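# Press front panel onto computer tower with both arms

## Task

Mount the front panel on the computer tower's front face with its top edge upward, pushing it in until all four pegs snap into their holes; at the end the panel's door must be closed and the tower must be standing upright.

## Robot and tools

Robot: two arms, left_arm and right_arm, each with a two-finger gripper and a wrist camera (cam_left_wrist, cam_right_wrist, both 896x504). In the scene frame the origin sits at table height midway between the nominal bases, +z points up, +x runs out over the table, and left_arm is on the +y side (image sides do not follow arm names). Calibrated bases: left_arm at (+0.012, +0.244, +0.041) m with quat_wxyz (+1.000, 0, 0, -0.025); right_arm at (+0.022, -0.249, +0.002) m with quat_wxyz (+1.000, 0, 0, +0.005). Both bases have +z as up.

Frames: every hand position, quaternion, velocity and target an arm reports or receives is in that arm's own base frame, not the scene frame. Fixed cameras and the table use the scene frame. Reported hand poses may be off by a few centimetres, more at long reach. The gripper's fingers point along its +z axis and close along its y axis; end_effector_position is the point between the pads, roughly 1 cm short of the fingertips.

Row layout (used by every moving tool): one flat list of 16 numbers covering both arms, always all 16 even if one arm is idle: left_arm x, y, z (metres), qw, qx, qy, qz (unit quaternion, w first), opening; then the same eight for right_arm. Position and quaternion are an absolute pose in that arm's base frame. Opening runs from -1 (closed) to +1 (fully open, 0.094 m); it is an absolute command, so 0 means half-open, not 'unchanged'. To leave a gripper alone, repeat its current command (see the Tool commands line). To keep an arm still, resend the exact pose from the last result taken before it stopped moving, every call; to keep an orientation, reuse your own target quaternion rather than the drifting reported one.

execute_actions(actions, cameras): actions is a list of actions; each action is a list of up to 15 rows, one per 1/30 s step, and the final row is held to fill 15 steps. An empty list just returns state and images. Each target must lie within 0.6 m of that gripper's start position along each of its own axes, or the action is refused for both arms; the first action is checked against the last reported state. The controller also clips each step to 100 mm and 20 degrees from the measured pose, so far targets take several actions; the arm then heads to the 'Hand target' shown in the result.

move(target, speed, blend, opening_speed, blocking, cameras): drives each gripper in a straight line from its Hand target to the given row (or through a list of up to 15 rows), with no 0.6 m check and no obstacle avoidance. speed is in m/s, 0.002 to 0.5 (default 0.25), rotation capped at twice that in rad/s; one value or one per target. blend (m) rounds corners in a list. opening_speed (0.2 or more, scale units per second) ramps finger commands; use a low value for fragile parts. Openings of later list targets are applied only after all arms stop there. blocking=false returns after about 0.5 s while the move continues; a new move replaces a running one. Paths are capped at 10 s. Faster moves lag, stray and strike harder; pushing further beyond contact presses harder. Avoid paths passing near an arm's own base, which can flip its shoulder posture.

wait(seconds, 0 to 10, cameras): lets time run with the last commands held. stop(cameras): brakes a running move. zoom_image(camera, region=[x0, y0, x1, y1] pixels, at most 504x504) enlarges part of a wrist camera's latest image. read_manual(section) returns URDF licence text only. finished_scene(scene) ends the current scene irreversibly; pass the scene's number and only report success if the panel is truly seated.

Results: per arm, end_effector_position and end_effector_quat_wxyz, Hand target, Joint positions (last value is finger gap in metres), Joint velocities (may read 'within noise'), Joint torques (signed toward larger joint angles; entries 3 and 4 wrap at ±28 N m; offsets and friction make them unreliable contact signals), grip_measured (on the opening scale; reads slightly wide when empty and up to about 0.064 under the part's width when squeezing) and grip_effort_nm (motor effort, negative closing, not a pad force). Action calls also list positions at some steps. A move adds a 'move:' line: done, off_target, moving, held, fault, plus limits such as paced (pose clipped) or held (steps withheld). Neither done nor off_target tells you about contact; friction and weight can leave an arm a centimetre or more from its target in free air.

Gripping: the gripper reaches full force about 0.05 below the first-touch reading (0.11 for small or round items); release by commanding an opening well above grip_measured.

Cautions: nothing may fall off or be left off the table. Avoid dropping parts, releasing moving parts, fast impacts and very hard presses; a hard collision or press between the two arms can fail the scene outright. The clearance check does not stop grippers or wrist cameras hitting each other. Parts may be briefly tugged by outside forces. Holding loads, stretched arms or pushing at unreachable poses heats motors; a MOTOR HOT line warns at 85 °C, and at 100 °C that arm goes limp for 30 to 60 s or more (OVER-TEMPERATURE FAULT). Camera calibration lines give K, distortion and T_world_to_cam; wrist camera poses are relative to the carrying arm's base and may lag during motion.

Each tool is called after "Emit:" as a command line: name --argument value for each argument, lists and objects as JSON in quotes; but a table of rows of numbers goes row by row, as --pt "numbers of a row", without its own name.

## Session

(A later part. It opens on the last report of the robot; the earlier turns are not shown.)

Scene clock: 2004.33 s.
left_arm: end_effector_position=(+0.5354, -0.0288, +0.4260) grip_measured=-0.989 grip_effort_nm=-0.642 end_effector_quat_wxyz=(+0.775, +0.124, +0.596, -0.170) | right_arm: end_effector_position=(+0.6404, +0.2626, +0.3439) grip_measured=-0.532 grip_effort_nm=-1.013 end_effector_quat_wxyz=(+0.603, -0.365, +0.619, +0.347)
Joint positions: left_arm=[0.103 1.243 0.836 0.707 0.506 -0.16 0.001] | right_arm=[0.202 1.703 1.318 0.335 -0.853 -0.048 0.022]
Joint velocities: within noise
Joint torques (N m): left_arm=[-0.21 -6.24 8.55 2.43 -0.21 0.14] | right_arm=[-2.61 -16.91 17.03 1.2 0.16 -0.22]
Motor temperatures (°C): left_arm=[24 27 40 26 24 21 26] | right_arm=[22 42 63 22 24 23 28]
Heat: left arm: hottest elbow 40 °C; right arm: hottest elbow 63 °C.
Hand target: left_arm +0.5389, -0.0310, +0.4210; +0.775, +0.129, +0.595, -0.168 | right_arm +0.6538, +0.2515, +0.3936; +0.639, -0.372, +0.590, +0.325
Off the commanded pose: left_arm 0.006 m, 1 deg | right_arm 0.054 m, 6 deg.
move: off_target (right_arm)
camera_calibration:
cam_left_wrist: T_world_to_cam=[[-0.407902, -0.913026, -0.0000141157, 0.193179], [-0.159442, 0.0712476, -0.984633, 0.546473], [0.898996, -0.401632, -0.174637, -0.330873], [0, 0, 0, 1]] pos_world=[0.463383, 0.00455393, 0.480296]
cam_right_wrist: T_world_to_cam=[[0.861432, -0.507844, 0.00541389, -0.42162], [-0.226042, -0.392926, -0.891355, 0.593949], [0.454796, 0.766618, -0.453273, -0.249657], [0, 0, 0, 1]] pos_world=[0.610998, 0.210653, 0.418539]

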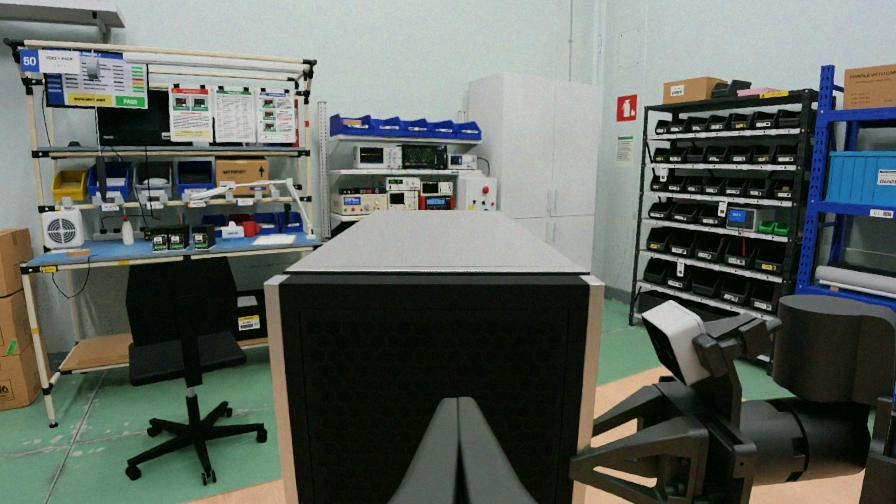

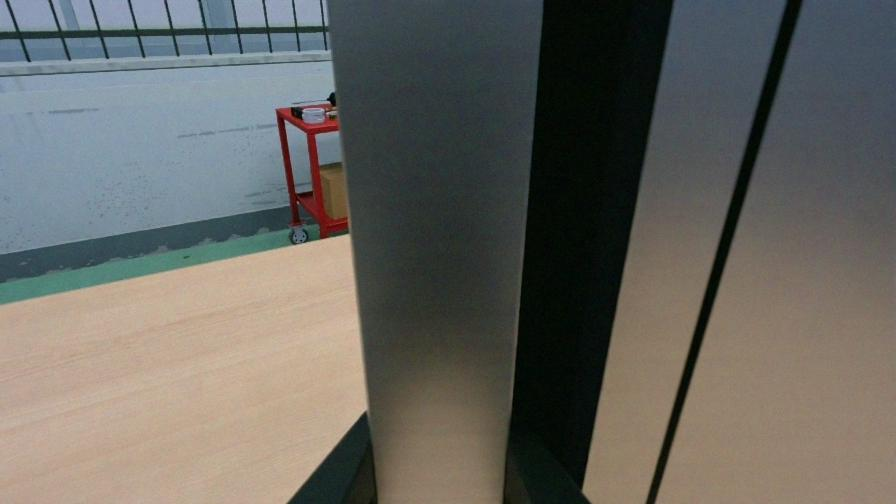

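Emit:
move --target '[0.653,0.037,0.225,0.6911,0.1494,0.6911,-0.1494,-1.0,0.6548,0.2519,0.3744,0.6274,-0.3687,0.6024,0.3293,-1.0]' --speed 0.15 --cameras '["cam_left_wrist"]'

Scene clock: 2040.60 s.
left_arm: end_effector_position=(+0.6408, +0.0312, +0.2176) grip_measured=-0.989 grip_effort_nm=-0.642 end_effector_quat_wxyz=(+0.684, +0.144, +0.698, -0.157) | right_arm: end_effector_position=(+0.6406, +0.2624, +0.3434) grip_measured=-0.532 grip_effort_nm=-1.013 end_effector_quat_wxyz=(+0.602, -0.365, +0.619, +0.347)
Joint positions: left_arm=[0.21 1.738 0.95 0.771 0.639 -0.012 0.001] | right_arm=[0.201 1.703 1.318 0.334 -0.853 -0.049 0.022]
Joint velocities: within noise
Joint torques (N m): left_arm=[0.26 -11.87 9.8 1.88 0.08 0.13] | right_arm=[-2.73 -16.5 14.61 1.44 0.15 -0.17]
Motor temperatures (°C): left_arm=[24 27 40 26 24 21 26] | right_arm=[22 39 73 22 24 23 28]
Heat: left arm: hottest elbow 40 °C; right arm: hottest elbow 73 °C.
Hand target: left_arm +0.6522, +0.0370, +0.2249; +0.691, +0.149, +0.691, -0.149 | right_arm +0.6527, +0.2512, +0.3741; +0.627, -0.369, +0.602, +0.329
Off the commanded pose: left_arm 0.015 m, 2 deg | right_arm 0.036 m, 4 deg.
move: off_target (left_arm, right_arm)
camera_calibration:
cam_left_wrist: T_world_to_cam=[[-0.413968, -0.910216, 0.0117094, 0.292218], [-0.401629, 0.171088, -0.899679, 0.487418], [0.816899, -0.377142, -0.436394, -0.329084], [0, 0, 0, 1]] pos_world=[0.585558, 0.0584788, 0.291488]
Images, in order (width x height): cam_left_wrist 896x504.

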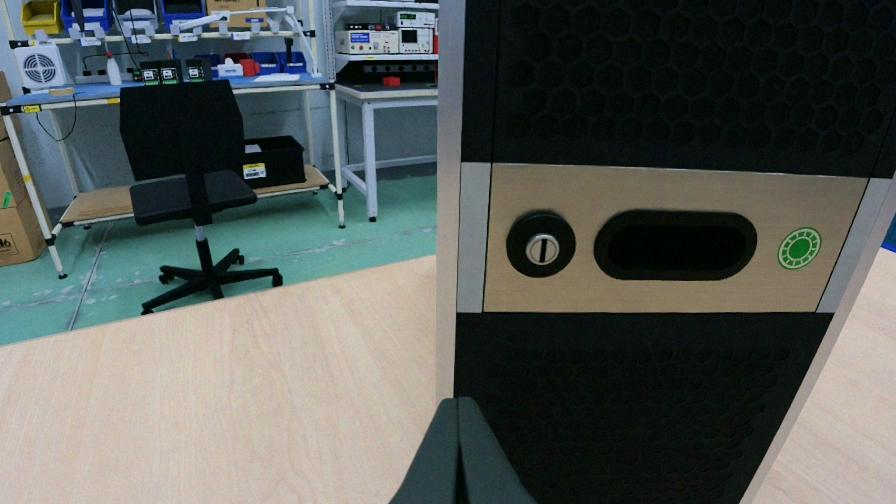

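Emit:
move --target '[0.7205,0.0085,0.224,0.6911,0.1494,0.6911,-0.1494,-1.0,0.6529,0.2515,0.3642,0.6212,-0.3669,0.6083,0.3313,-1.0]' --speed 0.08 --cameras '["cam_left_wrist"]'

Scene clock: 2080.93 s.
left_arm: end_effector_position=(+0.7067, +0.0100, +0.2222) grip_measured=-0.989 grip_effort_nm=-0.652 end_effector_quat_wxyz=(+0.688, +0.143, +0.695, -0.153) | right_arm: end_effector_position=(+0.6406, +0.2624, +0.3432) grip_measured=-0.532 grip_effort_nm=-1.018 end_effector_quat_wxyz=(+0.602, -0.365, +0.619, +0.347)
Joint positions: left_arm=[0.146 1.856 1.14 0.71 0.568 -0.012 0.001] | right_arm=[0.201 1.704 1.318 0.334 -0.853 -0.05 0.022]
Joint velocities: within noise
Joint torques (N m): left_arm=[-0.38 -13.33 10.44 1.78 -0.09 0.13] | right_arm=[-2.96 -16.91 13.44 1.09 0.13 -0.23]
Motor temperatures (°C): left_arm=[24 28 42 26 24 21 26] | right_arm=[22 38 73 22 24 23 28]
Heat: left arm: hottest elbow 42 °C; right arm: hottest elbow 73 °C.
Hand target: left_arm +0.7196, +0.0083, +0.2239; +0.691, +0.149, +0.691, -0.149 | right_arm +0.6517, +0.2511, +0.3640; +0.621, -0.367, +0.608, +0.331
Off the commanded pose: left_arm 0.014 m, 1 deg | right_arm 0.027 m, 3 deg.
move: off_target (left_arm, right_arm)
camera_calibration:
cam_left_wrist: T_world_to_cam=[[-0.407804, -0.913059, 0.00434972, 0.297502], [-0.392991, 0.171219, -0.903461, 0.516362], [0.824169, -0.370144, -0.428647, -0.395858], [0, 0, 0, 1]] pos_world=[0.650501, 0.0367017, 0.295535]
Images, in order (width x height): cam_left_wrist 896x504.

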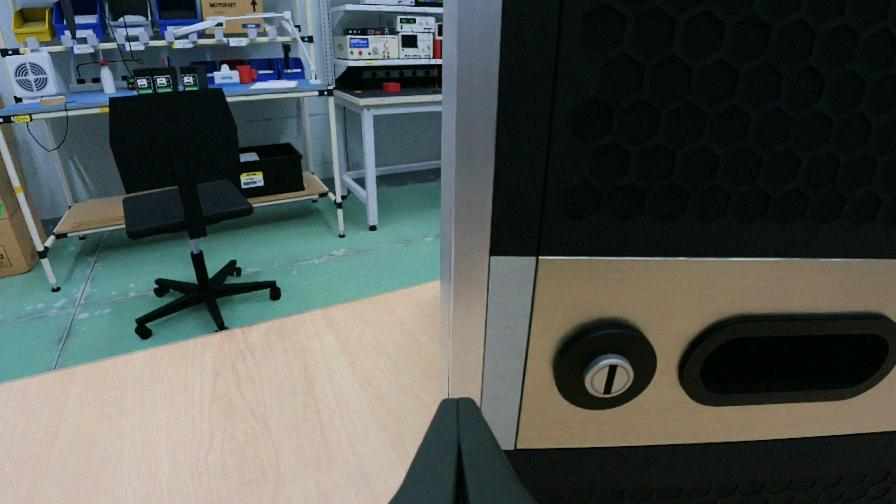

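Emit:
zoom_image --camera "cam_left_wrist" --region '[400, 300, 540, 420]'

Scaled by 3.600 from the camera's 896x504 image, which has a finer 1280x720 frame.

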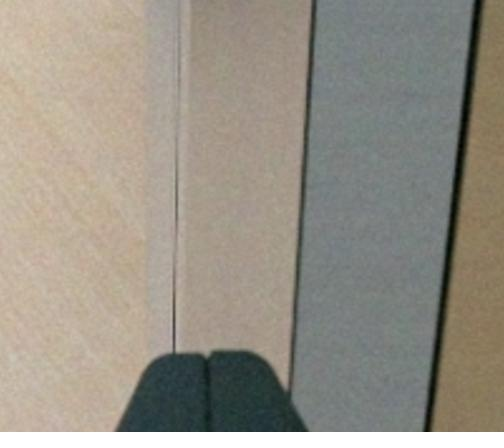

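Emit:
move --pt "0.7500 -0.0090 0.212 0.6911 0.1494 0.6911 -0.1494 -1.0 0.6529 0.2515 0.3642 0.6212 -0.3669 0.6083 0.3313 -1.0" --pt "0.7620 -0.0145 0.210 0.6911 0.1494 0.6911 -0.1494 -1.0 0.6529 0.2515 0.3642 0.6212 -0.3669 0.6083 0.3313 -1.0" --speed '[0.06,0.03]' --blend 0.005 --cameras '["cam_left_wrist"]'

Emit:
zoom_image --camera "cam_left_wrist" --region '[380, 300, 560, 440]'

Scene clock: 2154.87 s.
left_arm: end_effector_position=(+0.7378, -0.0054, +0.2116) grip_measured=-0.989 grip_effort_nm=-0.637 end_effector_quat_wxyz=(+0.689, +0.142, +0.694, -0.152) | right_arm: end_effector_position=(+0.6421, +0.2608, +0.3423) grip_measured=-0.532 grip_effort_nm=-1.018 end_effector_quat_wxyz=(+0.603, -0.363, +0.621, +0.345)
Joint positions: left_arm=[0.111 1.933 1.227 0.699 0.531 -0.012 0.001] | right_arm=[0.199 1.705 1.318 0.333 -0.848 -0.05 0.022]
Joint velocities: within noise
Joint torques (N m): left_arm=[-1.61 -12.63 12.52 1.5 -0.48 0.13] | right_arm=[-2.2 -16.5 13.42 1.43 -0.1 -0.18]
Motor temperatures (°C): left_arm=[24 29 43 26 24 21 26] | right_arm=[22 37 69 22 24 23 28]
Heat: left arm: hottest elbow 43 °C; right arm: hottest elbow 69 °C.
Hand target: left_arm +0.7593, -0.0148, +0.2099; +0.691, +0.149, +0.691, -0.150 | right_arm +0.6517, +0.2512, +0.3641; +0.621, -0.367, +0.608, +0.331
Off the commanded pose: left_arm 0.026 m, 1 deg | right_arm 0.026 m, 3 deg.
move: off_target (left_arm, right_arm)
camera_calibration:
cam_left_wrist: T_world_to_cam=[[-0.40502, -0.914301, 0.00355063, 0.294205], [-0.392514, 0.170367, -0.90383, 0.521412], [0.825767, -0.367463, -0.427878, -0.433064], [0, 0, 0, 1]] pos_world=[0.681431, 0.0210256, 0.284925]
Images, in order (width x height): cam_left_wrist 896x504.

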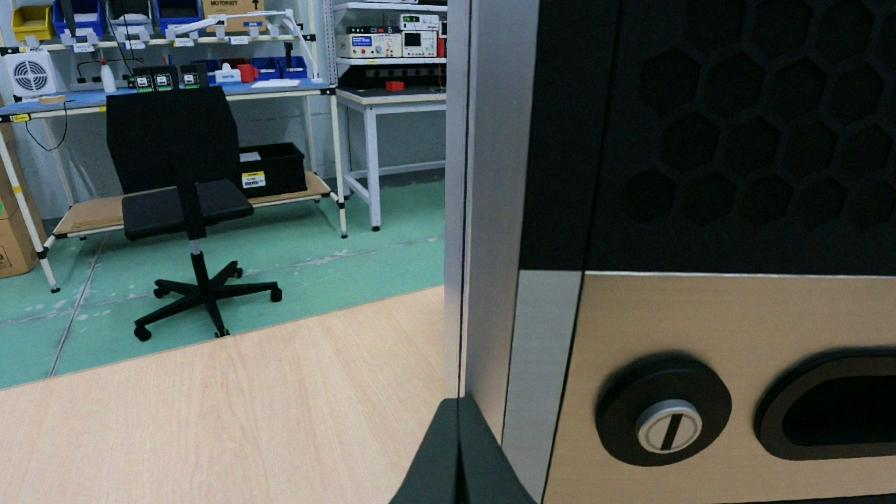

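Scaled by 2.800 from the camera's 896x504 image, which has a finer 1280x720 frame.

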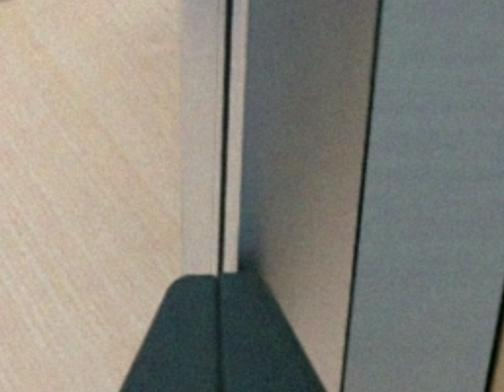

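Emit:
move --pt "0.7150 0.0030 0.212 0.6911 0.1494 0.6911 -0.1494 -1.0 0.6529 0.2515 0.3642 0.6212 -0.3669 0.6083 0.3313 -1.0" --pt "0.7400 -0.0090 0.212 0.6911 0.1494 0.6911 -0.1494 -1.0 0.6529 0.2515 0.3642 0.6212 -0.3669 0.6083 0.3313 -1.0" --pt "0.7600 -0.0180 0.211 0.6911 0.1494 0.6911 -0.1494 -1.0 0.6529 0.2515 0.3642 0.6212 -0.3669 0.6083 0.3313 -1.0" --speed '[0.06,0.06,0.03]' --blend 0.003 --cameras '["cam_left_wrist"]'

Emit:
zoom_image --camera "cam_left_wrist" --region '[380, 300, 560, 440]'

Scene clock: 2175.87 s.
left_arm: end_effector_position=(+0.7357, -0.0097, +0.2160) grip_measured=-0.989 grip_effort_nm=-0.647 end_effector_quat_wxyz=(+0.691, +0.144, +0.692, -0.151) | right_arm: end_effector_position=(+0.6421, +0.2608, +0.3423) grip_measured=-0.532 grip_effort_nm=-1.018 end_effector_quat_wxyz=(+0.603, -0.363, +0.621, +0.345)
Joint positions: left_arm=[0.105 1.923 1.221 0.704 0.526 -0.011 0.001] | right_arm=[0.199 1.705 1.318 0.333 -0.848 -0.05 0.022]
Joint velocities: within noise
Joint torques (N m): left_arm=[-1.2 -12.63 12.51 1.31 -0.53 0.13] | right_arm=[-2.9 -15.91 13.34 1.18 -0.03 -0.16]
Motor temperatures (°C): left_arm=[24 28 42 26 24 21 26] | right_arm=[22 38 68 22 24 23 28]
Heat: left arm: hottest elbow 42 °C; right arm: hottest elbow 68 °C.
Hand target: left_arm +0.7572, -0.0181, +0.2108; +0.691, +0.149, +0.691, -0.149 | right_arm +0.6517, +0.2512, +0.3641; +0.621, -0.367, +0.608, +0.331
Off the commanded pose: left_arm 0.026 m, 1 deg | right_arm 0.026 m, 3 deg.
move: off_target (left_arm, right_arm)
camera_calibration:
cam_left_wrist: T_world_to_cam=[[-0.406426, -0.913683, -0.000860329, 0.291444], [-0.385449, 0.17231, -0.906498, 0.520666], [0.8284, -0.368093, -0.42221, -0.434204], [0, 0, 0, 1]] pos_world=[0.678836, 0.0167445, 0.288908]
Images, in order (width x height): cam_left_wrist 896x504.

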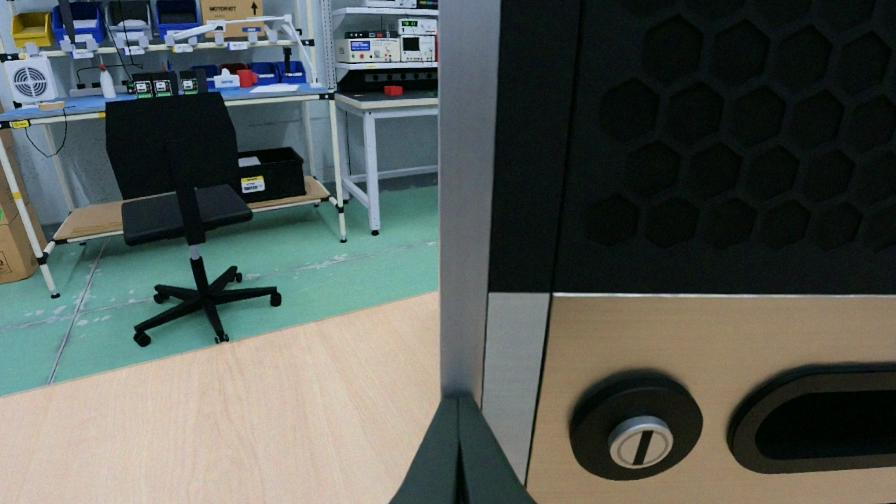

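Scaled by 2.800 from the camera's 896x504 image, which has a finer 1280x720 frame.

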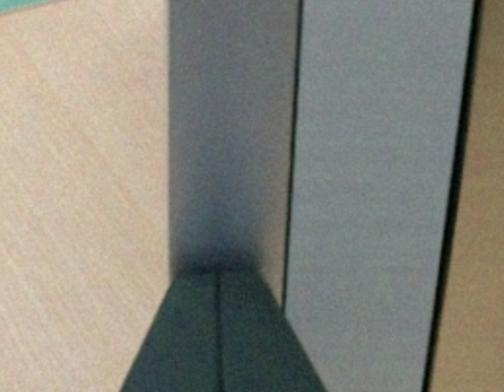

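Emit:
move --target '[0.7705,-0.0235,0.2120,0.6911,0.1494,0.6911,-0.1494,-1.0,0.6529,0.2515,0.3642,0.6212,-0.3669,0.6083,0.3313,-1.0]' --speed 0.03 --cameras '["cam_left_wrist","cam_right_wrist"]'

Scene clock: 2182.83 s.
left_arm: end_effector_position=(+0.7362, -0.0099, +0.2159) grip_measured=-0.989 grip_effort_nm=-0.652 end_effector_quat_wxyz=(+0.690, +0.144, +0.693, -0.152) | right_arm: end_effector_position=(+0.6421, +0.2608, +0.3423) grip_measured=-0.532 grip_effort_nm=-1.018 end_effector_quat_wxyz=(+0.603, -0.363, +0.621, +0.345)
Joint positions: left_arm=[0.105 1.923 1.223 0.698 0.527 -0.011 0.001] | right_arm=[0.199 1.705 1.318 0.333 -0.848 -0.05 0.022]
Joint velocities: within noise
Joint torques (N m): left_arm=[-1.96 -11.46 14.22 1.21 -1.09 0.11] | right_arm=[-2.14 -16.21 13.52 1.28 -0.05 -0.18]
Motor temperatures (°C): left_arm=[24 28 42 26 24 21 26] | right_arm=[22 38 68 22 24 23 28]
Heat: left arm: hottest elbow 42 °C; right arm: hottest elbow 68 °C.
Hand target: left_arm +0.7652, -0.0238, +0.2118; +0.691, +0.149, +0.691, -0.149 | right_arm +0.6517, +0.2513, +0.3641; +0.621, -0.367, +0.608, +0.331
Off the commanded pose: left_arm 0.037 m, 1 deg | right_arm 0.026 m, 3 deg.
move: off_target (left_arm, right_arm)
camera_calibration:
cam_left_wrist: T_world_to_cam=[[-0.40782, -0.913062, 0.00085857, 0.292125], [-0.388279, 0.172574, -0.905239, 0.522599], [0.826391, -0.369508, -0.424902, -0.43264], [0, 0, 0, 1]] pos_world=[0.679578, 0.0166771, 0.288997]
cam_right_wrist: T_world_to_cam=[[0.858167, -0.513349, 0.00463941, -0.420083], [-0.23038, -0.393171, -0.890136, 0.594593], [0.458775, 0.762817, -0.455672, -0.250531], [0, 0, 0, 1]] pos_world=[0.612421, 0.209236, 0.417058]

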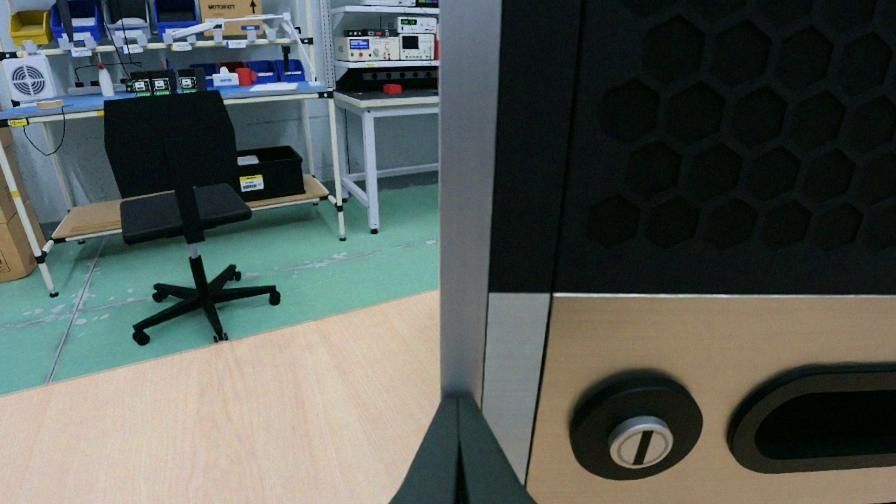

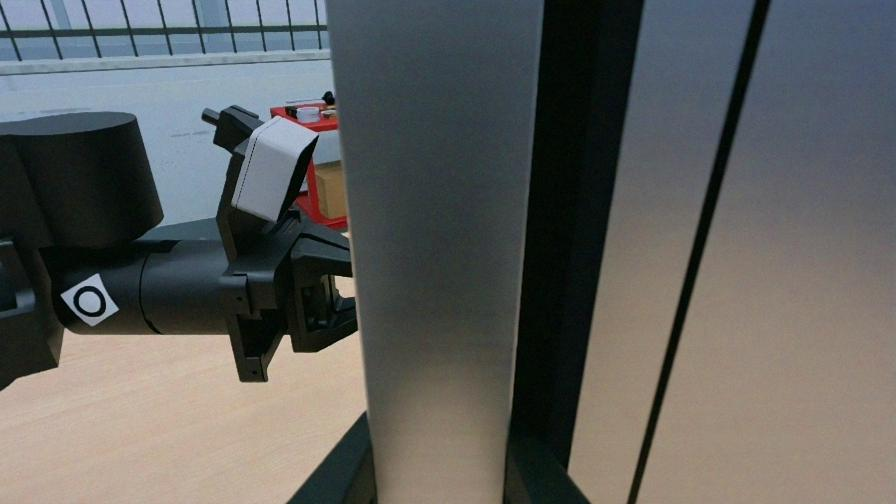

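Emit:
move --target '[0.7810,-0.0275,0.2130,0.6911,0.1494,0.6911,-0.1494,-1.0,0.6529,0.2515,0.3642,0.6212,-0.3669,0.6083,0.3313,-1.0]' --speed 0.03 --cameras '["cam_left_wrist"]'

Scene clock: 2191.37 s.
left_arm: end_effector_position=(+0.7365, -0.0103, +0.2158) grip_measured=-0.989 grip_effort_nm=-0.632 end_effector_quat_wxyz=(+0.689, +0.145, +0.694, -0.153) | right_arm: end_effector_position=(+0.6421, +0.2608, +0.3423) grip_measured=-0.532 grip_effort_nm=-1.018 end_effector_quat_wxyz=(+0.603, -0.363, +0.621, +0.345)
Joint positions: left_arm=[0.105 1.923 1.225 0.692 0.53 -0.01 0.001] | right_arm=[0.199 1.705 1.318 0.333 -0.848 -0.05 0.022]
Joint velocities: within noise
Joint torques (N m): left_arm=[-2.96 -10.4 15.88 0.88 -1.54 0.13] | right_arm=[-2.55 -15.97 13.38 1.17 -0.08 -0.18]
Motor temperatures (°C): left_arm=[24 28 44 26 25 21 26] | right_arm=[22 38 68 22 24 23 28]
Heat: left arm: hottest elbow 44 °C; right arm: hottest elbow 68 °C.
Hand target: left_arm +0.7725, -0.0282, +0.2127; +0.691, +0.149, +0.691, -0.150 | right_arm +0.6517, +0.2512, +0.3641; +0.621, -0.367, +0.608, +0.331
Off the commanded pose: left_arm 0.048 m, 1 deg | right_arm 0.026 m, 3 deg.
move: off_target (left_arm, right_arm)
camera_calibration:
cam_left_wrist: T_world_to_cam=[[-0.410603, -0.911813, 0.00183065, 0.293733], [-0.390554, 0.174057, -0.903976, 0.524137], [0.823938, -0.37189, -0.42758, -0.430755], [0, 0, 0, 1]] pos_world=[0.680227, 0.0164061, 0.289087]
Images, in order (width x height): cam_left_wrist 896x504.

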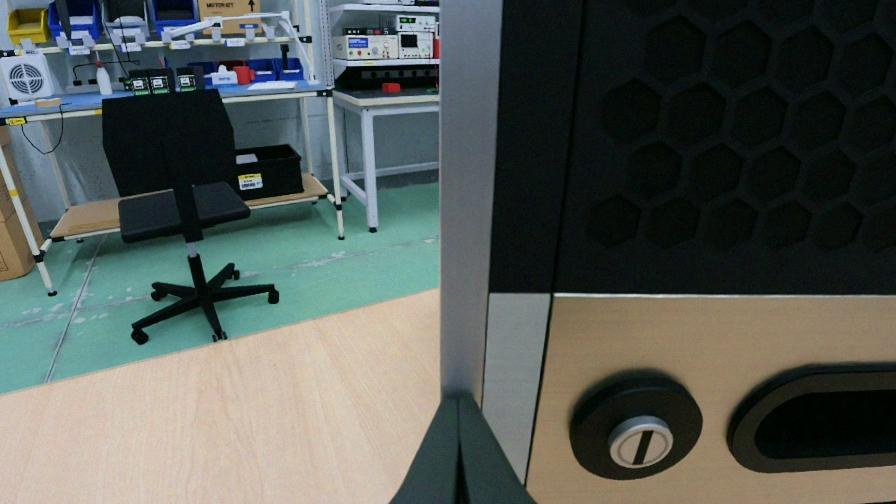

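Emit:
move --pt "0.690 0.012 0.214 0.6911 0.1494 0.6911 -0.1494 -1.0 0.6529 0.2515 0.3642 0.6212 -0.3669 0.6083 0.3313 -1.0" --pt "0.610 0.0 0.39 0.62 0.165 0.755 -0.132 -1.0 0.6529 0.2515 0.3642 0.6212 -0.3669 0.6083 0.3313 -1.0" --pt "0.632 -0.0552 0.485 0.5252 0.1784 0.8243 -0.1136 -1.0 0.6529 0.2515 0.3642 0.6212 -0.3669 0.6083 0.3313 -1.0" --speed '[0.06,0.22,0.18]' --blend '[0.01,0.04,0]' --cameras '["cam_left_wrist","cam_right_wrist"]'

Scene clock: 2217.57 s.
left_arm: end_effector_position=(+0.6252, -0.0533, +0.4665) grip_measured=-0.989 grip_effort_nm=-0.637 end_effector_quat_wxyz=(+0.514, +0.171, +0.832, -0.119) | right_arm: end_effector_position=(+0.6421, +0.2608, +0.3423) grip_measured=-0.532 grip_effort_nm=-1.013 end_effector_quat_wxyz=(+0.603, -0.363, +0.621, +0.345)
Joint positions: left_arm=[0.023 1.45 1.618 -0.67 0.403 0.187 0.001] | right_arm=[0.199 1.705 1.318 0.333 -0.848 -0.05 0.022]
Joint velocities: within noise
Joint torques (N m): left_arm=[-0.21 -10.34 12.94 1.7 0.08 0.13] | right_arm=[-2.49 -16.32 13.37 1.14 -0.05 -0.21]
Motor temperatures (°C): left_arm=[24 28 47 26 26 21 26] | right_arm=[22 38 68 22 24 23 28]
Heat: left arm: hottest elbow 47 °C; right arm: hottest elbow 68 °C.
Hand target: left_arm +0.6312, -0.0552, +0.4846; +0.525, +0.178, +0.824, -0.114 | right_arm +0.6517, +0.2512, +0.3641; +0.621, -0.367, +0.608, +0.331
Off the commanded pose: left_arm 0.020 m, 2 deg | right_arm 0.026 m, 3 deg.
move: off_target (left_arm, right_arm)
camera_calibration:
cam_left_wrist: T_world_to_cam=[[-0.409016, -0.912453, 0.0116511, 0.202689], [-0.715366, 0.312691, -0.624881, 0.795068], [0.566531, -0.263921, -0.780633, 0.0835848], [0, 0, 0, 1]] pos_world=[0.604314, -0.0416064, 0.559711]
cam_right_wrist: T_world_to_cam=[[0.857972, -0.513676, 0.00465318, -0.419943], [-0.230526, -0.393101, -0.890129, 0.594664], [0.459067, 0.762633, -0.455685, -0.250668], [0, 0, 0, 1]] pos_world=[0.612458, 0.209216, 0.417056]

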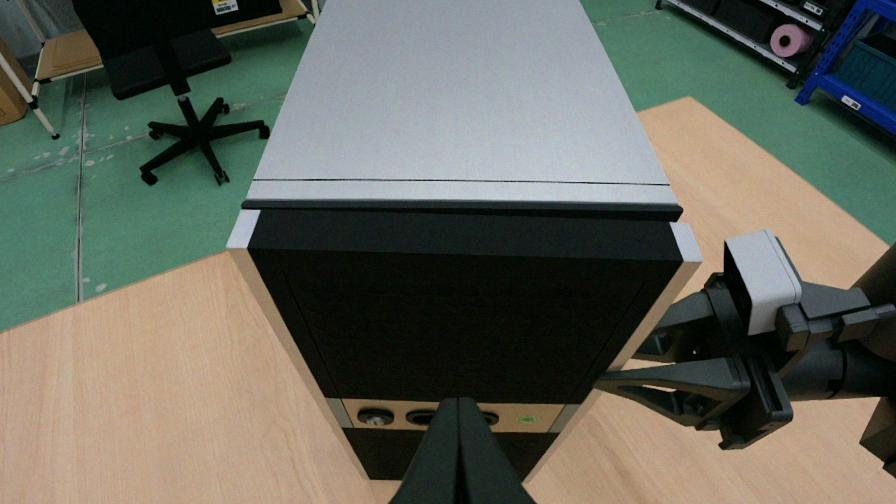

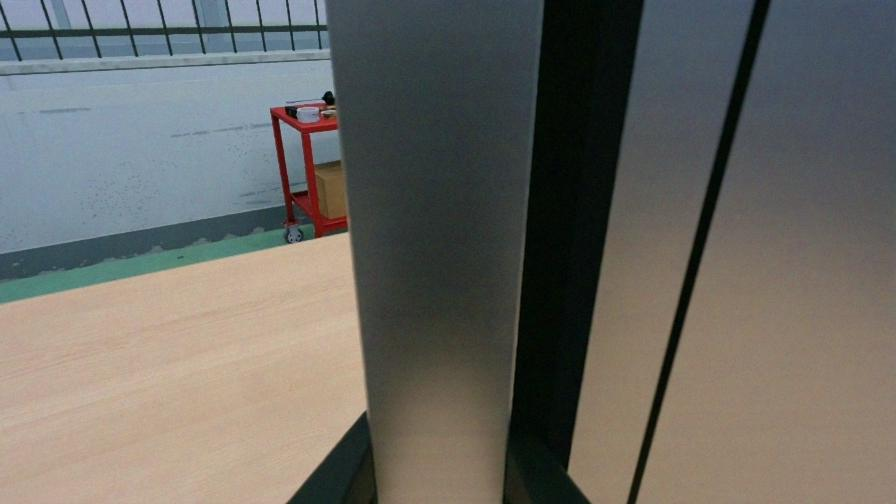

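Emit:
zoom_image --camera "cam_left_wrist" --region '[210, 160, 310, 260]'

Emit:
zoom_image --camera "cam_left_wrist" --region '[620, 170, 720, 270]'

Scaled by 5.040 from the camera's 896x504 image, which has a finer 1280x720 frame.

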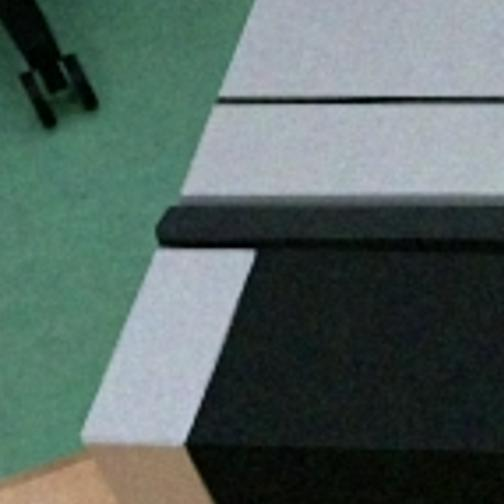

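Scaled by 5.040 from the camera's 896x504 image, which has a finer 1280x720 frame.

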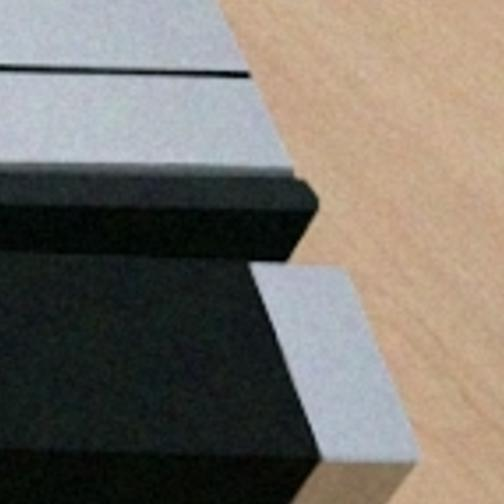

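Emit:
move --target '[0.632,-0.0552,0.485,0.5252,0.1784,0.8243,-0.1136,-1.0,0.6601,0.2531,0.3272,0.6007,-0.3610,0.6283,0.3379,-1.0]' --speed 0.04 --cameras '["cam_left_wrist","cam_right_wrist"]'

Emit:
zoom_image --camera "cam_left_wrist" --region '[210, 160, 310, 260]'

Emit:
zoom_image --camera "cam_left_wrist" --region '[620, 170, 720, 270]'

Scene clock: 2259.37 s.
left_arm: end_effector_position=(+0.6251, -0.0533, +0.4665) grip_measured=-0.989 grip_effort_nm=-0.647 end_effector_quat_wxyz=(+0.514, +0.171, +0.832, -0.119) | right_arm: end_effector_position=(+0.6429, +0.2607, +0.3400) grip_measured=-0.532 grip_effort_nm=-1.023 end_effector_quat_wxyz=(+0.602, -0.363, +0.622, +0.344)
Joint positions: left_arm=[0.023 1.45 1.618 -0.67 0.403 0.187 0.001] | right_arm=[0.199 1.708 1.318 0.333 -0.848 -0.052 0.022]
Joint velocities: within noise
Joint torques (N m): left_arm=[-0.21 -10.46 12.86 1.84 0.08 0.14] | right_arm=[-2.67 -13.33 12.04 0.88 -0.01 -0.18]
Motor temperatures (°C): left_arm=[24 28 50 26 25 21 26] | right_arm=[22 38 68 22 24 23 28]
Heat: left arm: hottest elbow 50 °C; right arm: hottest elbow 68 °C.
Hand target: left_arm +0.6312, -0.0552, +0.4845; +0.525, +0.178, +0.824, -0.114 | right_arm +0.6591, +0.2525, +0.3270; +0.601, -0.361, +0.628, +0.338
Off the commanded pose: left_arm 0.020 m, 2 deg | right_arm 0.023 m, 1 deg.
move: off_target (left_arm, right_arm)
camera_calibration:
cam_left_wrist: T_world_to_cam=[[-0.409168, -0.912387, 0.0114732, 0.202853], [-0.715462, 0.313, -0.624616, 0.794942], [0.5663, -0.263781, -0.780848, 0.0838004], [0, 0, 0, 1]] pos_world=[0.604296, -0.041632, 0.559642]
cam_right_wrist: T_world_to_cam=[[0.858015, -0.51361, 0.00400628, -0.420438], [-0.232027, -0.39455, -0.889097, 0.593789], [0.45823, 0.761929, -0.457701, -0.250584], [0, 0, 0, 1]] pos_world=[0.613342, 0.209266, 0.414928]

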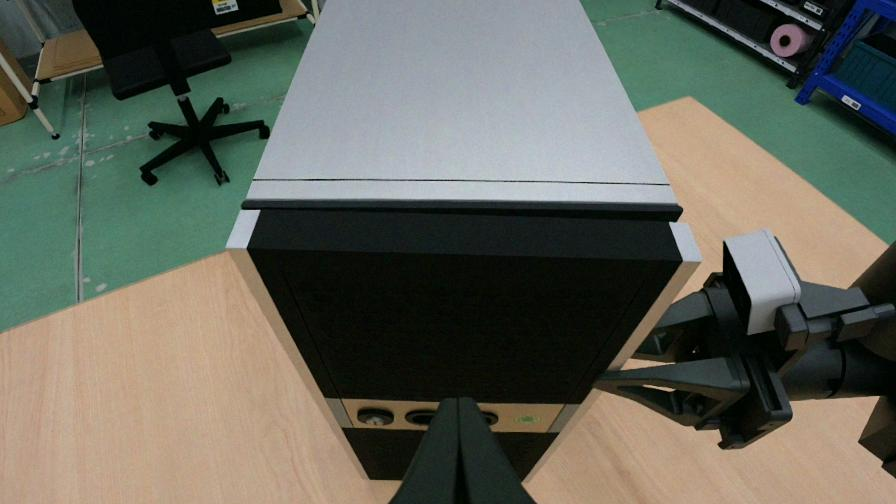

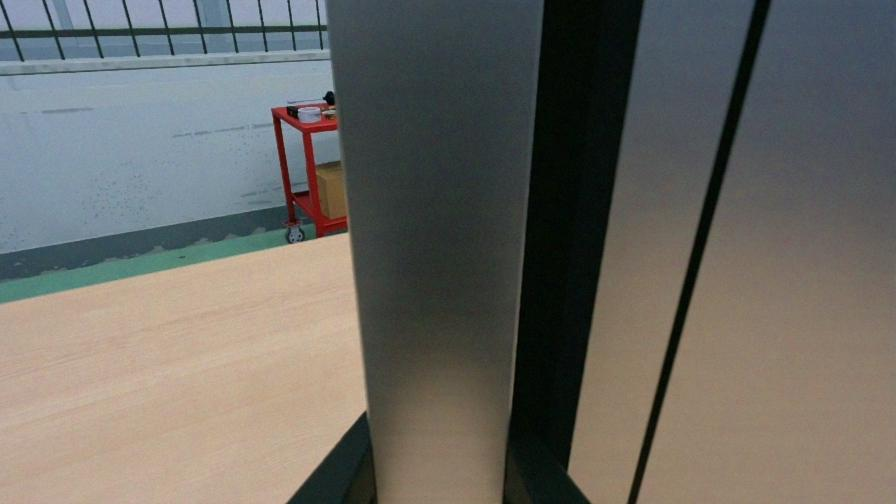

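Scaled by 5.040 from the camera's 896x504 image, which has a finer 1280x720 frame.

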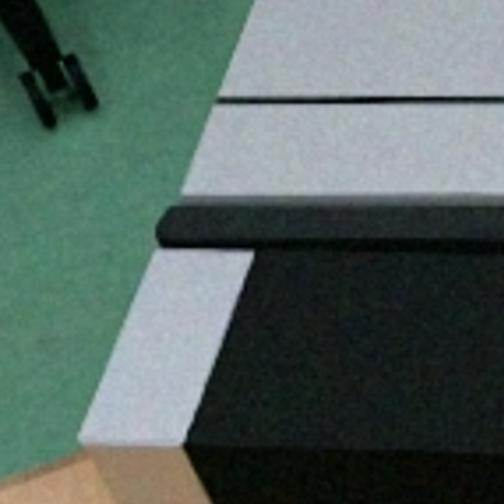

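Scaled by 5.040 from the camera's 896x504 image, which has a finer 1280x720 frame.

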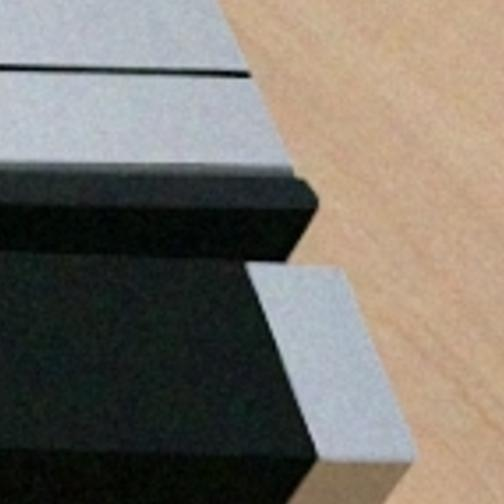

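Emit:
move --target '[0.632,-0.0552,0.485,0.5252,0.1784,0.8243,-0.1136,-1.0,0.6601,0.2531,0.3272,0.6007,-0.3610,0.6283,0.3379,-0.44]' --opening_speed 0.2 --speed 0.05 --cameras '["cam_left_wrist","cam_right_wrist"]'

Scene clock: 2307.13 s.
left_arm: end_effector_position=(+0.6251, -0.0533, +0.4665) grip_measured=-0.989 grip_effort_nm=-0.632 end_effector_quat_wxyz=(+0.514, +0.171, +0.832, -0.119) | right_arm: end_effector_position=(+0.6431, +0.2630, +0.3301) grip_measured=-0.444 grip_effort_nm=0.173 end_effector_quat_wxyz=(+0.595, -0.369, +0.623, +0.351)
Joint positions: left_arm=[0.023 1.45 1.618 -0.67 0.403 0.187 0.001] | right_arm=[0.199 1.724 1.318 0.333 -0.867 -0.057 0.026]
Joint velocities: within noise
Joint torques (N m): left_arm=[-0.26 -10.46 12.97 1.76 0.09 0.13] | right_arm=[-2.73 -15.03 12.25 0.98 0.74 -0.16]
Motor temperatures (°C): left_arm=[24 28 50 26 25 21 26] | right_arm=[22 36 65 22 24 23 28]
Heat: left arm: hottest elbow 50 °C; right arm: hottest elbow 65 °C.
Hand target: left_arm +0.6312, -0.0552, +0.4845; +0.525, +0.178, +0.824, -0.114 | right_arm +0.6592, +0.2526, +0.3271; +0.601, -0.361, +0.628, +0.338
Off the commanded pose: left_arm 0.020 m, 2 deg | right_arm 0.020 m, 2 deg.
move: off_target (left_arm, right_arm)
camera_calibration:
cam_left_wrist: T_world_to_cam=[[-0.409168, -0.912387, 0.0114732, 0.202853], [-0.715462, 0.313, -0.624616, 0.794942], [0.5663, -0.263781, -0.780848, 0.0838004], [0, 0, 0, 1]] pos_world=[0.604296, -0.041632, 0.559642]
cam_right_wrist: T_world_to_cam=[[0.867733, -0.497017, -0.00362457, -0.427526], [-0.234311, -0.402627, -0.884867, 0.5881], [0.438335, 0.768678, -0.46583, -0.243213], [0, 0, 0, 1]] pos_world=[0.615386, 0.21125, 0.405545]

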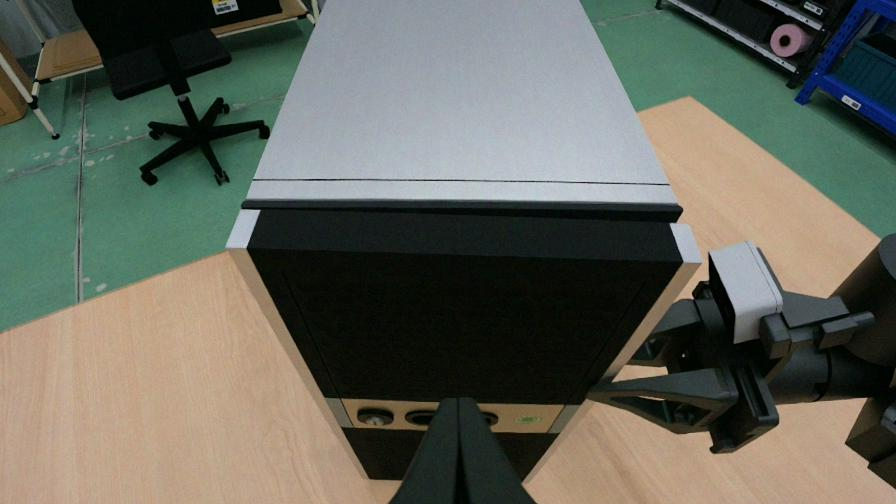

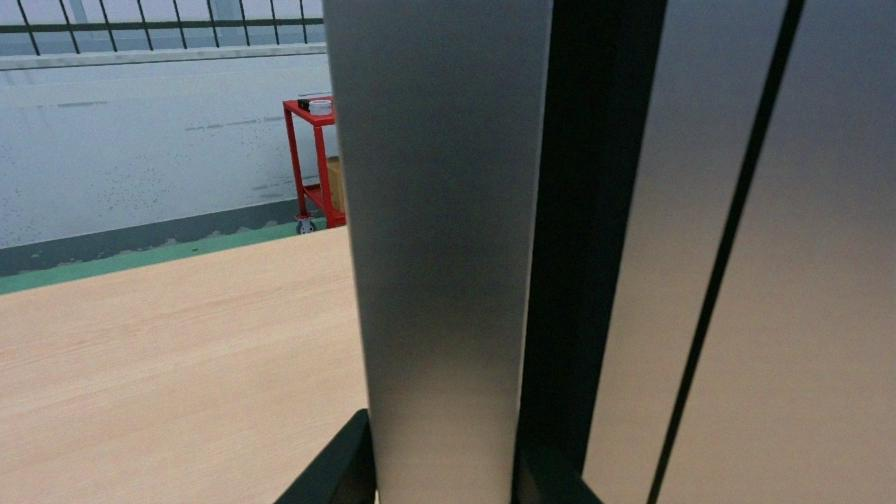

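Emit:
move --pt "0.632 -0.0552 0.485 0.5252 0.1784 0.8243 -0.1136 -1.0 0.6275 0.1992 0.3300 0.6007 -0.3610 0.6283 0.3379 -0.44" --pt "0.632 -0.0552 0.485 0.5252 0.1784 0.8243 -0.1136 -1.0 0.5850 0.1234 0.3345 0.6007 -0.3610 0.6283 0.3379 -0.44" --blend '[0.03,0]' --speed '[0.06,0.12]' --cameras '["cam_left_wrist","cam_right_wrist"]'

Scene clock: 2355.10 s.
left_arm: end_effector_position=(+0.6251, -0.0533, +0.4665) grip_measured=-0.989 grip_effort_nm=-0.632 end_effector_quat_wxyz=(+0.514, +0.171, +0.832, -0.119) | right_arm: end_effector_position=(+0.5884, +0.1277, +0.3247) grip_measured=-0.442 grip_effort_nm=0.125 end_effector_quat_wxyz=(+0.593, -0.356, +0.634, +0.346)
Joint positions: left_arm=[0.023 1.45 1.618 -0.67 0.403 0.187 0.001] | right_arm=[-0.039 1.557 1.105 0.333 -1.076 -0.088 0.026]
Joint velocities: within noise
Joint torques (N m): left_arm=[-0.44 -10.23 12.94 1.74 0.1 0.15] | right_arm=[-2.08 -14.92 9.26 0.96 -0.16 -0.15]
Motor temperatures (°C): left_arm=[24 28 51 26 25 21 26] | right_arm=[22 37 64 22 24 23 26]
Heat: left arm: hottest elbow 51 °C; right arm: hottest elbow 64 °C.
Hand target: left_arm +0.6312, -0.0552, +0.4845; +0.525, +0.178, +0.824, -0.114 | right_arm +0.5851, +0.1235, +0.3344; +0.601, -0.361, +0.628, +0.338
Off the commanded pose: left_arm 0.020 m, 2 deg | right_arm 0.011 m, 2 deg.
move: off_target (left_arm, right_arm)
camera_calibration:
cam_left_wrist: T_world_to_cam=[[-0.409168, -0.912387, 0.0114732, 0.202853], [-0.715462, 0.313, -0.624616, 0.794942], [0.5663, -0.263781, -0.780848, 0.0838004], [0, 0, 0, 1]] pos_world=[0.604296, -0.041632, 0.559642]
cam_right_wrist: T_world_to_cam=[[0.852688, -0.521985, -0.0213399, -0.429488], [-0.263708, -0.394798, -0.880109, 0.530809], [0.450979, 0.756086, -0.474291, -0.120891], [0, 0, 0, 1]] pos_world=[0.560717, 0.0767797, 0.400667]

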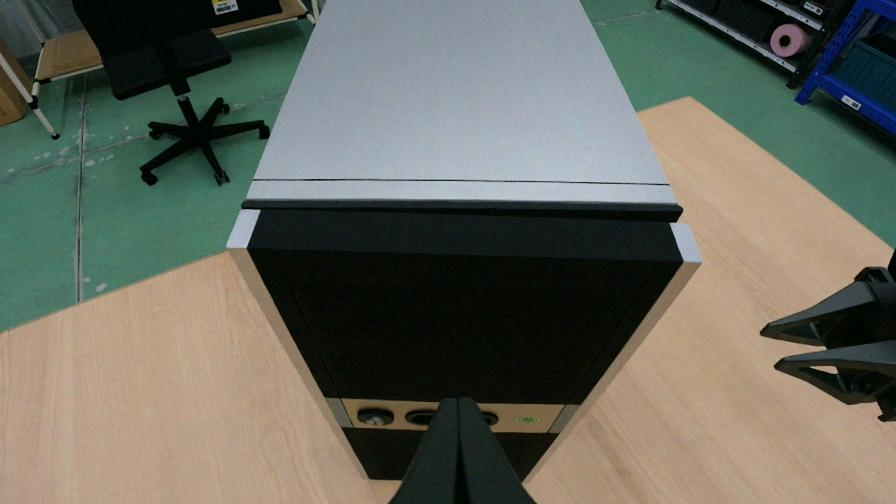

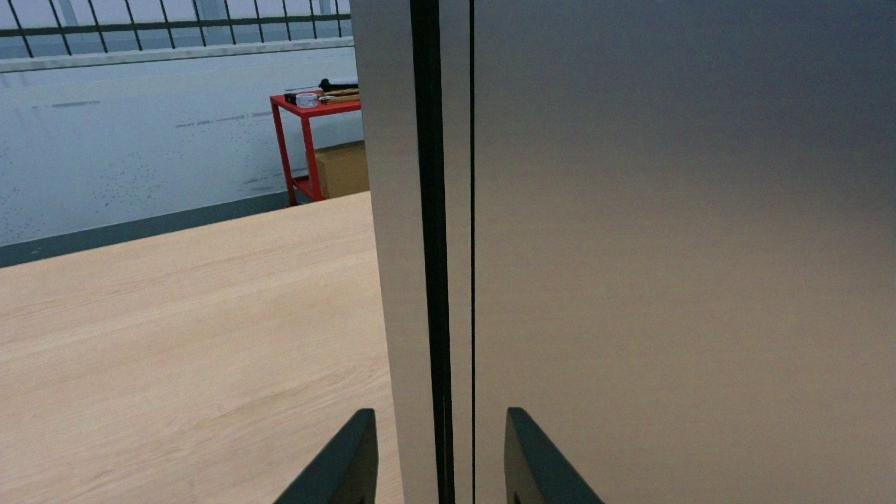

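Emit:
move --pt "0.560 -0.070 0.370 0.62 0.165 0.755 -0.132 -1.0 0.5850 0.1234 0.3345 0.6007 -0.3610 0.6283 0.3379 -0.44" --pt "0.605 -0.1515 0.212 0.6911 0.1494 0.6911 -0.1494 -1.0 0.5850 0.1234 0.3345 0.6007 -0.3610 0.6283 0.3379 -0.44" --blend '[0.04,0]' --speed '[0.2,0.2]' --cameras '["cam_left_wrist","cam_right_wrist"]'

Scene clock: 2371.37 s.
left_arm: end_effector_position=(+0.6013, -0.1488, +0.2119) grip_measured=-0.989 grip_effort_nm=-0.637 end_effector_quat_wxyz=(+0.688, +0.153, +0.694, -0.145) | right_arm: end_effector_position=(+0.5884, +0.1277, +0.3247) grip_measured=-0.442 grip_effort_nm=0.125 end_effector_quat_wxyz=(+0.593, -0.356, +0.634, +0.346)
Joint positions: left_arm=[-0.173 1.664 0.816 0.836 0.251 0.013 0.001] | right_arm=[-0.039 1.557 1.105 0.333 -1.076 -0.088 0.026]
Joint velocities: within noise
Joint torques (N m): left_arm=[-0.21 -10.58 7.49 2.66 -0.11 -0.06] | right_arm=[-1.55 -14.86 9.37 0.8 -0.18 -0.16]
Motor temperatures (°C): left_arm=[24 28 50 26 25 21 26] | right_arm=[22 38 62 22 24 23 26]
Heat: left arm: hottest elbow 50 °C; right arm: hottest elbow 62 °C.
Hand target: left_arm +0.6049, -0.1516, +0.2118; +0.691, +0.150, +0.691, -0.149 | right_arm +0.5851, +0.1234, +0.3344; +0.601, -0.361, +0.628, +0.338
Off the commanded pose: left_arm 0.005 m, 1 deg | right_arm 0.011 m, 2 deg.
move: off_target (right_arm)
camera_calibration:
cam_left_wrist: T_world_to_cam=[[-0.409706, -0.91198, -0.0208343, 0.116177], [-0.387936, 0.19486, -0.900853, 0.492828], [0.825619, -0.361002, -0.433625, -0.370656], [0, 0, 0, 1]] pos_world=[0.544805, -0.123889, 0.28566]
cam_right_wrist: T_world_to_cam=[[0.852706, -0.521971, -0.0209591, -0.429624], [-0.26341, -0.394974, -0.88012, 0.53066], [0.451119, 0.756004, -0.474289, -0.120963], [0, 0, 0, 1]] pos_world=[0.560693, 0.0767937, 0.400668]

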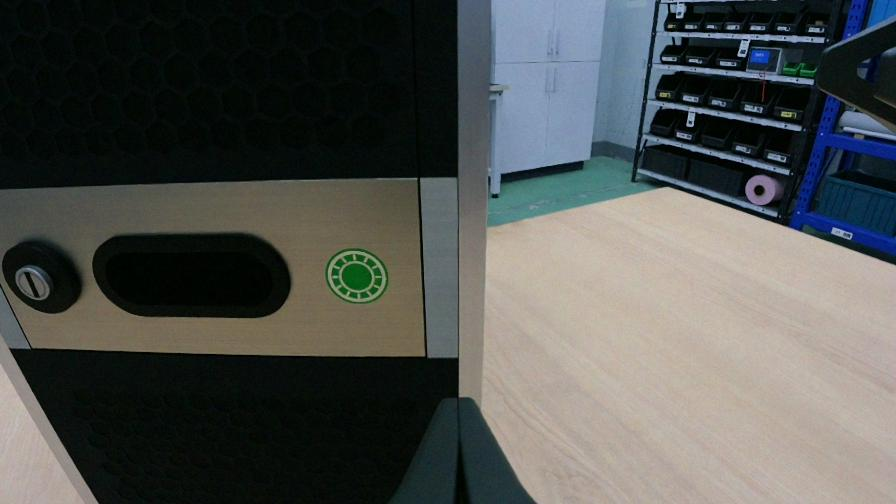

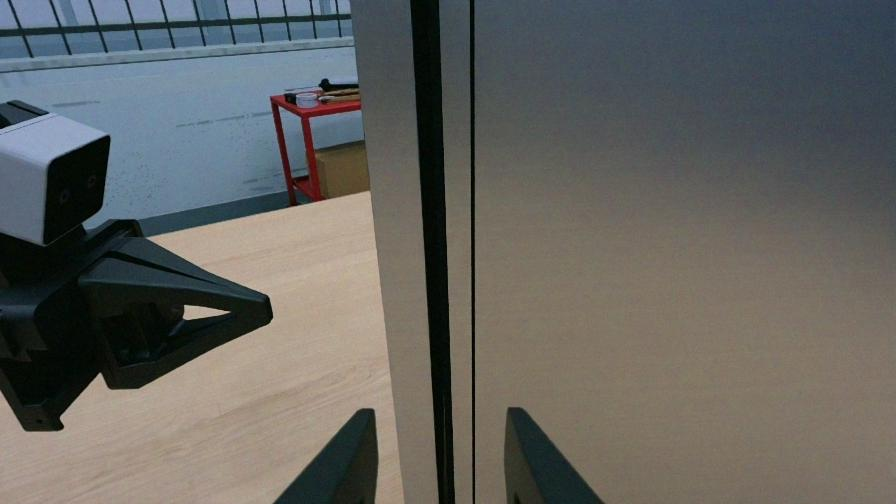

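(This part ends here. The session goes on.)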